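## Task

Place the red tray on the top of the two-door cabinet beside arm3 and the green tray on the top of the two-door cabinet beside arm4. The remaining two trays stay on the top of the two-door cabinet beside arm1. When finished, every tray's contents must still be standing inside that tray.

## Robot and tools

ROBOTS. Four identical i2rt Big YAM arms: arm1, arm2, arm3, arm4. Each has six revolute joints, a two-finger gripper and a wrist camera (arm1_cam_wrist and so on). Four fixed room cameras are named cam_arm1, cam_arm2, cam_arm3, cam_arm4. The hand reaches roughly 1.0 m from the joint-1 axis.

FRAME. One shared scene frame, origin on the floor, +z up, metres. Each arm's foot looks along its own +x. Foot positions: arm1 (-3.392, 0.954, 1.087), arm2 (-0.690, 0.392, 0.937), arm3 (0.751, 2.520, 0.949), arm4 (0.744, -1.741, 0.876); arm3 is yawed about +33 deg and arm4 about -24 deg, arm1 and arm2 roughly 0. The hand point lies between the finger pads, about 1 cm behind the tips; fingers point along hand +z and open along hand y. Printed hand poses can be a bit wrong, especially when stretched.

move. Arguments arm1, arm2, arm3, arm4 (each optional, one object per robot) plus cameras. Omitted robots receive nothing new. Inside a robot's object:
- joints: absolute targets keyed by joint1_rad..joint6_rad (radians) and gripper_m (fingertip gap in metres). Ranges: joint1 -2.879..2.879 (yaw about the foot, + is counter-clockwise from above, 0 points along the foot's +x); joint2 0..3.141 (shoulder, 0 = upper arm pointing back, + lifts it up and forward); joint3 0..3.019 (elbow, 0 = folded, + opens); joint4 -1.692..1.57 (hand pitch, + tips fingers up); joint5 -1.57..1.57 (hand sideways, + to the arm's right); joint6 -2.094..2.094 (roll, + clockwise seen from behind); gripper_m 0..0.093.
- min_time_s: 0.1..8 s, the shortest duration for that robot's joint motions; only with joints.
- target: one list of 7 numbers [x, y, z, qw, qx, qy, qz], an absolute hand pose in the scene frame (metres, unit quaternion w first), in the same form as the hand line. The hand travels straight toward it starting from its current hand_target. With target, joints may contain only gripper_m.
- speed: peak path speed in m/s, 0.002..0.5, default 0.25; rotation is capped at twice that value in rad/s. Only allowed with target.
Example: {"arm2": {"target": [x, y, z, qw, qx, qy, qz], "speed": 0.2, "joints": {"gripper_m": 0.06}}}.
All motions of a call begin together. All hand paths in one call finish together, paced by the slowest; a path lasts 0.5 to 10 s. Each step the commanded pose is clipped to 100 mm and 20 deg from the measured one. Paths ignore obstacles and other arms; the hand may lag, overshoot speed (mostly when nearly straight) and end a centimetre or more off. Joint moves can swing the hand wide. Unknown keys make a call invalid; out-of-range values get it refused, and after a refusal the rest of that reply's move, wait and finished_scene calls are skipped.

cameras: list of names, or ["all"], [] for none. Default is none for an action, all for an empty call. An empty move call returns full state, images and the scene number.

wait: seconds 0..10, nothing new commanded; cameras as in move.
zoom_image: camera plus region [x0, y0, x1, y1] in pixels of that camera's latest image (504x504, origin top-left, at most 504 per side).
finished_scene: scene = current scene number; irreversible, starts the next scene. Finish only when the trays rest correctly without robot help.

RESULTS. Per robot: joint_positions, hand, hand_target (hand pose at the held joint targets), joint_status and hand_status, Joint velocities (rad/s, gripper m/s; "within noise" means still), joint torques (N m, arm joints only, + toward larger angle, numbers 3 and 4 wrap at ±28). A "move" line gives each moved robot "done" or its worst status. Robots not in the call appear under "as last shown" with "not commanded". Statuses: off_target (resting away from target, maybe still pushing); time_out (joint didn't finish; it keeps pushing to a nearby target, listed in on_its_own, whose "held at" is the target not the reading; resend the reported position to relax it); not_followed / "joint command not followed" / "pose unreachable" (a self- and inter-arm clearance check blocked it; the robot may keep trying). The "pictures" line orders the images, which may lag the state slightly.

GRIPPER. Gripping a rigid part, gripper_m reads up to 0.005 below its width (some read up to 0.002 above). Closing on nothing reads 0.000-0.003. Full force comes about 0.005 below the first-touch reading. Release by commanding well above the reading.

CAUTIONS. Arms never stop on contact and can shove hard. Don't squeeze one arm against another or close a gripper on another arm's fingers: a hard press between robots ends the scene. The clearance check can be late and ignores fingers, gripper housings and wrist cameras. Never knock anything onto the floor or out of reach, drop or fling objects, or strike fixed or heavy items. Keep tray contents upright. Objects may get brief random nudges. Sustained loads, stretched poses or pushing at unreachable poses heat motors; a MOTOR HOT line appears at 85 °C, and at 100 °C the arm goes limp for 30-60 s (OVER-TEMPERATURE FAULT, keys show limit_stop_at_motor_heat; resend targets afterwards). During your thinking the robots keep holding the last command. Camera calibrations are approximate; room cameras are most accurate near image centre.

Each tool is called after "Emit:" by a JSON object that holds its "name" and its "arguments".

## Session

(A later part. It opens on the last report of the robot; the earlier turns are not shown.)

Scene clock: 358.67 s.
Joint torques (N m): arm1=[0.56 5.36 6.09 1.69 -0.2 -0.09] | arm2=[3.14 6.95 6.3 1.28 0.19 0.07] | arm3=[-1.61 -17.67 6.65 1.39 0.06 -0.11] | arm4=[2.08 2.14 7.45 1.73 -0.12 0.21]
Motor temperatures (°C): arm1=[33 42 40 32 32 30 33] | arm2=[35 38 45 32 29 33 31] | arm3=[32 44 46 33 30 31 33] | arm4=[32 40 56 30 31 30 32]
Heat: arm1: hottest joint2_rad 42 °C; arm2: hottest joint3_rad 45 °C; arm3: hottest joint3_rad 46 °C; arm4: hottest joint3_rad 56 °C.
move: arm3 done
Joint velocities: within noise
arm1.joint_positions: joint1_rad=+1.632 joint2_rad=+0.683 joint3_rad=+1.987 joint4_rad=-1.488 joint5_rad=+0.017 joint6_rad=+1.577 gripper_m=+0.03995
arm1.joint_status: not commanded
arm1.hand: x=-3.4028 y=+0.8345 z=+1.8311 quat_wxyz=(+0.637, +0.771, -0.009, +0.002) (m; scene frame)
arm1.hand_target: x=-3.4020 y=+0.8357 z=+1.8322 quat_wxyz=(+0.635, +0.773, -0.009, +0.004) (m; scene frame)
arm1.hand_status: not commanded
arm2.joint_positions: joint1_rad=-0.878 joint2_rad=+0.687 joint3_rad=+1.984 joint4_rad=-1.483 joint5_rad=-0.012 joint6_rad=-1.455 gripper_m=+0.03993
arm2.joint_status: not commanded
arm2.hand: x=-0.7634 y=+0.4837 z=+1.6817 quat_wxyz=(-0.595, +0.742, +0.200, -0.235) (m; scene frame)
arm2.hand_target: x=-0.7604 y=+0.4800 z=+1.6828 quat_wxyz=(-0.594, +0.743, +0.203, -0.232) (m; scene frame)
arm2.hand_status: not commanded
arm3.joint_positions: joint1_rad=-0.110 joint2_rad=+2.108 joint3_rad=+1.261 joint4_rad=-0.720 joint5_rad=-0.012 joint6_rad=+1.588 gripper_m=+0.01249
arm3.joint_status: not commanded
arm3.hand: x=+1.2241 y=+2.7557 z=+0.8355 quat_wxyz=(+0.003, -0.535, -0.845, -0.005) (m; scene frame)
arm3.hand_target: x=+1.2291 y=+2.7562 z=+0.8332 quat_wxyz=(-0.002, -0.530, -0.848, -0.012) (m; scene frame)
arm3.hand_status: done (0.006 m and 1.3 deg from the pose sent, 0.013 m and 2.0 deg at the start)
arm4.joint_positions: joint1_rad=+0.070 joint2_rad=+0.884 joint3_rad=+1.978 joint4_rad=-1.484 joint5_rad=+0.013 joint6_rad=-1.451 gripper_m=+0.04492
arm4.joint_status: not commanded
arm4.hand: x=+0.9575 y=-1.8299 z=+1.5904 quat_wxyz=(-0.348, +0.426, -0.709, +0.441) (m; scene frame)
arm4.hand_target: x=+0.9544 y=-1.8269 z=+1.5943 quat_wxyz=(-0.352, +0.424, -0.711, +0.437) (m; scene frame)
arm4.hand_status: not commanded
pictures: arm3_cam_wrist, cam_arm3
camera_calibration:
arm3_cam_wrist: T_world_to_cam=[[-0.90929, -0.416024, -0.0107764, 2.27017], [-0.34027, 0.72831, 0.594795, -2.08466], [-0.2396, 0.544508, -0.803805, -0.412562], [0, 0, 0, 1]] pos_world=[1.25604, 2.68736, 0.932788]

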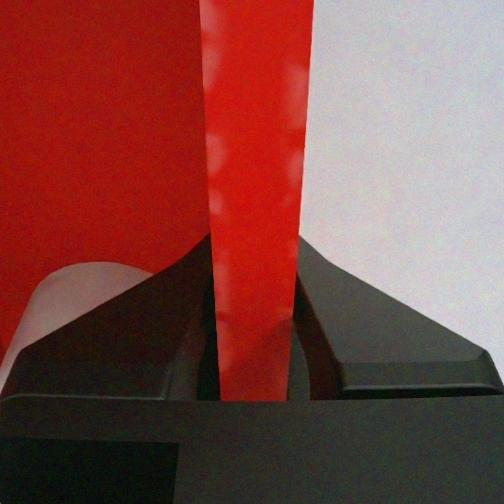

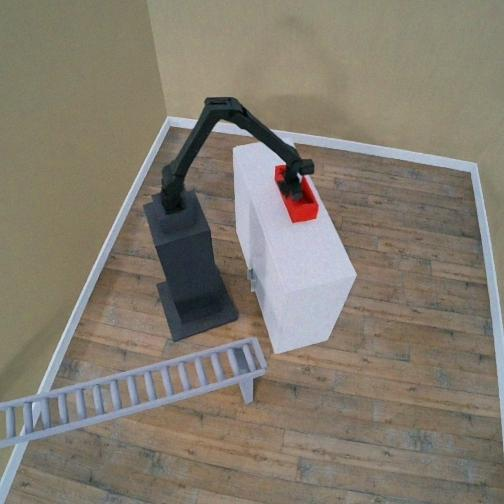

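Emit:
{"name": "move", "arguments": {"arm3": {"target": [1.226, 2.756, 0.819, 0.001, 0.5314, 0.8471, 0.004], "speed": 0.05}, "cameras": ["arm3_cam_wrist"]}}

Emit:
{"name": "move", "arguments": {"arm3": {"joints": {"gripper_m": 0.045}}, "cameras": ["arm3_cam_wrist"]}}

Emit:
{"name": "move", "arguments": {"arm3": {"target": [1.226, 2.756, 0.975, 0, 0.5314, 0.8471, 0], "speed": 0.25}, "cameras": ["arm3_cam_wrist", "cam_arm3", "cam_arm1", "cam_arm4"]}}

Emit:
{"name": "zoom_image", "arguments": {"camera": "cam_arm3", "region": [220, 120, 380, 280]}}

Emit:
{"name": "zoom_image", "arguments": {"camera": "cam_arm1", "region": [250, 220, 420, 390]}}

Scene clock: 362.90 s.
Joint torques (N m): arm1=[0.56 5.36 6.09 1.69 -0.2 -0.09] | arm2=[3.14 7.06 6.37 1.25 0.18 0.07] | arm3=[-1.32 -16.97 6.74 1.03 0.41 -0.04] | arm4=[1.79 2.32 7.39 1.66 -0.13 0.16]
Motor temperatures (°C): arm1=[33 42 40 32 32 30 33] | arm2=[35 38 45 32 29 33 31] | arm3=[32 44 46 33 30 31 33] | arm4=[32 40 55 30 31 30 32]
Heat: arm1: hottest joint2_rad 42 °C; arm2: hottest joint3_rad 45 °C; arm3: hottest joint3_rad 46 °C; arm4: hottest joint3_rad 55 °C.
move: arm3 done
Joint velocities: within noise
arm1, arm2, arm4: as last shown
arm3.joint_positions: joint1_rad=-0.115 joint2_rad=+2.129 joint3_rad=+1.261 joint4_rad=-0.700 joint5_rad=-0.012 joint6_rad=+1.588 gripper_m=+0.01249
arm3.joint_status: not commanded
arm3.hand: x=+1.2248 y=+2.7534 z=+0.8247 quat_wxyz=(+0.004, -0.537, -0.844, -0.004) (m; scene frame)
arm3.hand_target: x=+1.2268 y=+2.7536 z=+0.8187 quat_wxyz=(-0.001, -0.533, -0.846, -0.004) (m; scene frame)
arm3.hand_status: done (0.006 m and 0.9 deg from the pose sent, 0.017 m and 0.7 deg at the start)
pictures: arm3_cam_wrist
camera_calibration:
arm3_cam_wrist: T_world_to_cam=[[-0.911196, -0.411868, -0.00929073, 2.25934], [-0.336141, 0.730247, 0.594768, -2.08661], [-0.238181, 0.545074, -0.803844, -0.423029], [0, 0, 0, 1]] pos_world=[1.25655, 2.68487, 0.921988]

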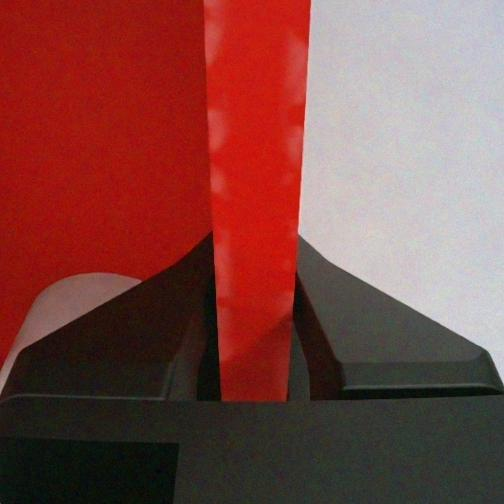

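Scene clock: 363.53 s.
Joint torques (N m): arm1=[0.56 5.36 6.09 1.7 -0.2 -0.09] | arm2=[3.55 6.77 6.34 1.16 0.17 0.06] | arm3=[-1.44 -17.08 6.76 1.03 0.16 -0.04] | arm4=[1.67 2.61 7.62 1.84 -0.07 0.15]
Motor temperatures (°C): arm1=[33 42 40 32 32 30 33] | arm2=[35 38 45 32 29 33 31] | arm3=[32 44 46 33 30 31 33] | arm4=[32 40 55 30 31 30 32]
Heat: arm1: hottest joint2_rad 42 °C; arm2: hottest joint3_rad 45 °C; arm3: hottest joint3_rad 46 °C; arm4: hottest joint3_rad 55 °C.
move: arm3 done
Joint velocities: within noise
arm1, arm2, arm4: as last shown
arm3.joint_positions: joint1_rad=-0.114 joint2_rad=+2.129 joint3_rad=+1.261 joint4_rad=-0.700 joint5_rad=-0.006 joint6_rad=+1.593 gripper_m=+0.04486
arm3.joint_status: all done
arm3.hand: x=+1.2249 y=+2.7531 z=+0.8247 quat_wxyz=(+0.001, -0.538, -0.843, -0.002) (m; scene frame)
arm3.hand_target: x=+1.2265 y=+2.7542 z=+0.8187 quat_wxyz=(-0.001, -0.535, -0.845, -0.003) (m; scene frame)
arm3.hand_status: not commanded
pictures: arm3_cam_wrist
camera_calibration:
arm3_cam_wrist: T_world_to_cam=[[-0.91244, -0.409102, -0.00943726, 2.25334], [-0.335445, 0.734553, 0.589838, -2.095], [-0.234372, 0.541357, -0.807467, -0.414382], [0, 0, 0, 1]] pos_world=[1.25616, 2.68506, 0.922375]

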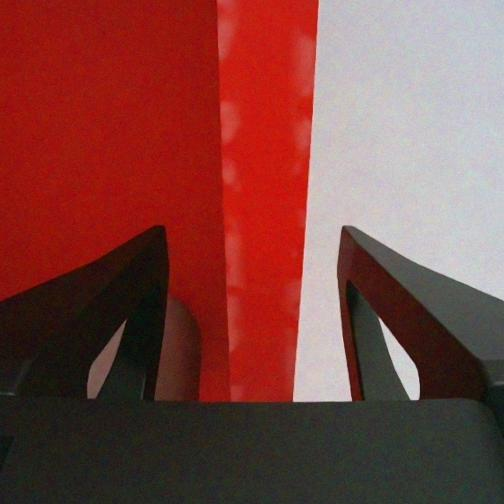

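Scene clock: 364.97 s.
Joint torques (N m): arm1=[0.56 5.36 6.09 1.69 -0.2 -0.09] | arm2=[2.96 7.24 6.48 1.28 0.18 0.05] | arm3=[-0.97 -16.38 12.12 -0.38 0.17 -0.07] | arm4=[1.67 2.61 7.53 1.78 -0.07 0.21]
Motor temperatures (°C): arm1=[33 42 40 32 32 30 33] | arm2=[35 38 45 32 29 33 31] | arm3=[32 44 46 33 30 31 33] | arm4=[32 40 55 30 31 30 32]
Heat: arm1: hottest joint2_rad 42 °C; arm2: hottest joint3_rad 45 °C; arm3: hottest joint3_rad 46 °C; arm4: hottest joint3_rad 55 °C.
move: arm3 off_target
Joint velocities: within noise
arm1, arm2, arm4: as last shown
arm3.joint_positions: joint1_rad=-0.106 joint2_rad=+1.877 joint3_rad=+1.303 joint4_rad=-1.013 joint5_rad=-0.005 joint6_rad=+1.588 gripper_m=+0.04495
arm3.joint_status: not commanded
arm3.hand: x=+1.2139 y=+2.7521 z=+0.9638 quat_wxyz=(+0.006, -0.533, -0.846, +0.007) (m; scene frame)
arm3.hand_target: x=+1.2252 y=+2.7600 z=+0.9750 quat_wxyz=(-0.001, -0.526, -0.850, -0.001) (m; scene frame)
arm3.hand_status: off_target (0.017 m and 1.0 deg from the pose sent, 0.150 m and 1.0 deg at the start)
pictures: arm3_cam_wrist, cam_arm1, cam_arm3, cam_arm4
camera_calibration:
arm3_cam_wrist: T_world_to_cam=[[-0.907373, -0.420197, 0.0104429, 2.24942], [-0.334271, 0.736442, 0.588147, -2.18512], [-0.254828, 0.530178, -0.808687, -0.247322], [0, 0, 0, 1]] pos_world=[1.24761, 2.68554, 1.06167]

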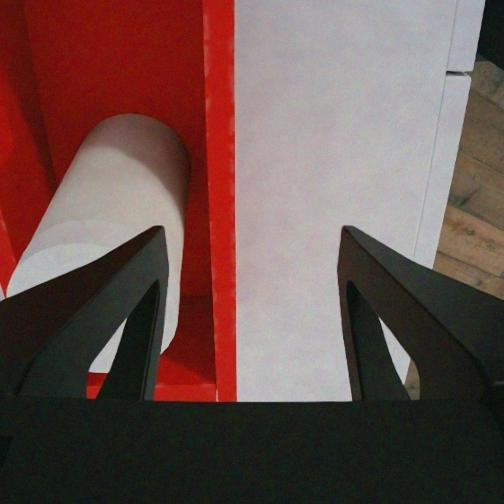

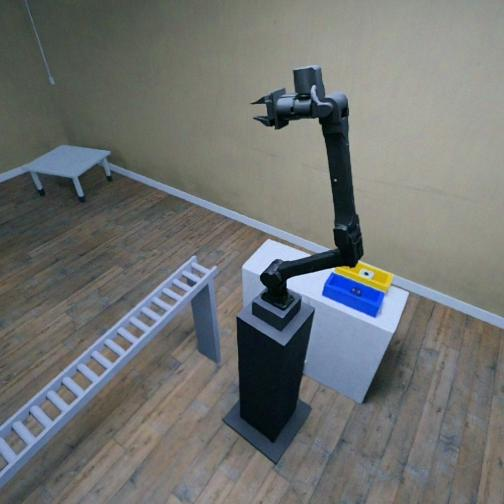

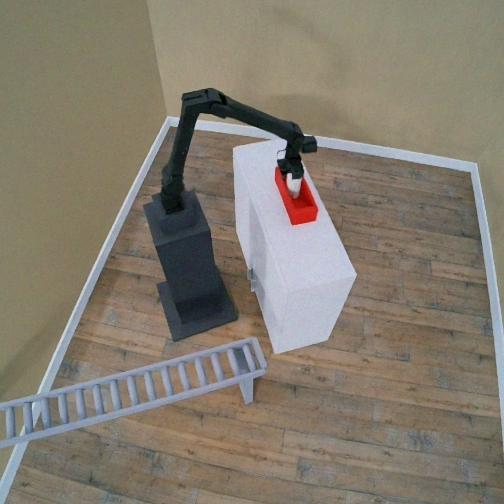

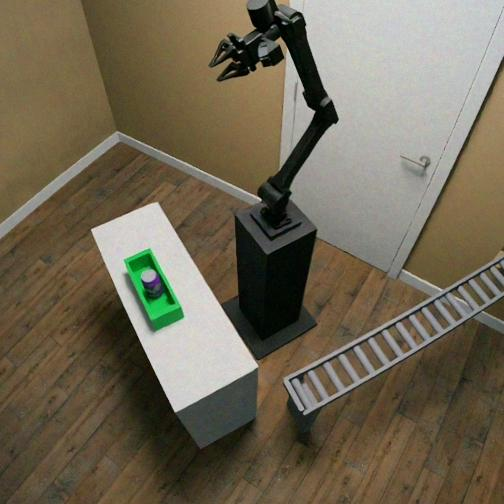

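Scaled by 3.150 from the camera's 504x504 image, which has a finer 720x720 frame.

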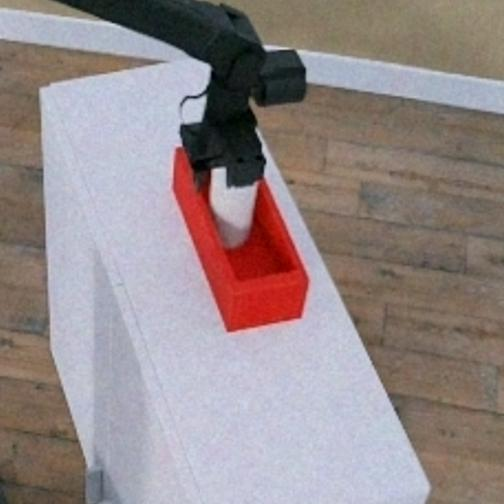

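Scaled by 2.965 from the camera's 504x504 image, which has a finer 720x720 frame.

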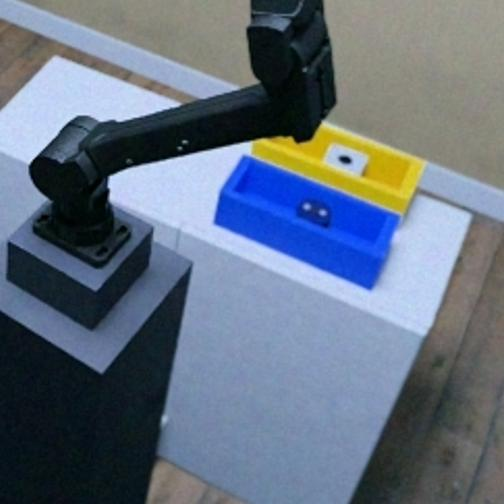

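Emit:
{"name": "finished_scene", "arguments": {"scene": 2}}

The scene is finished: the task was done.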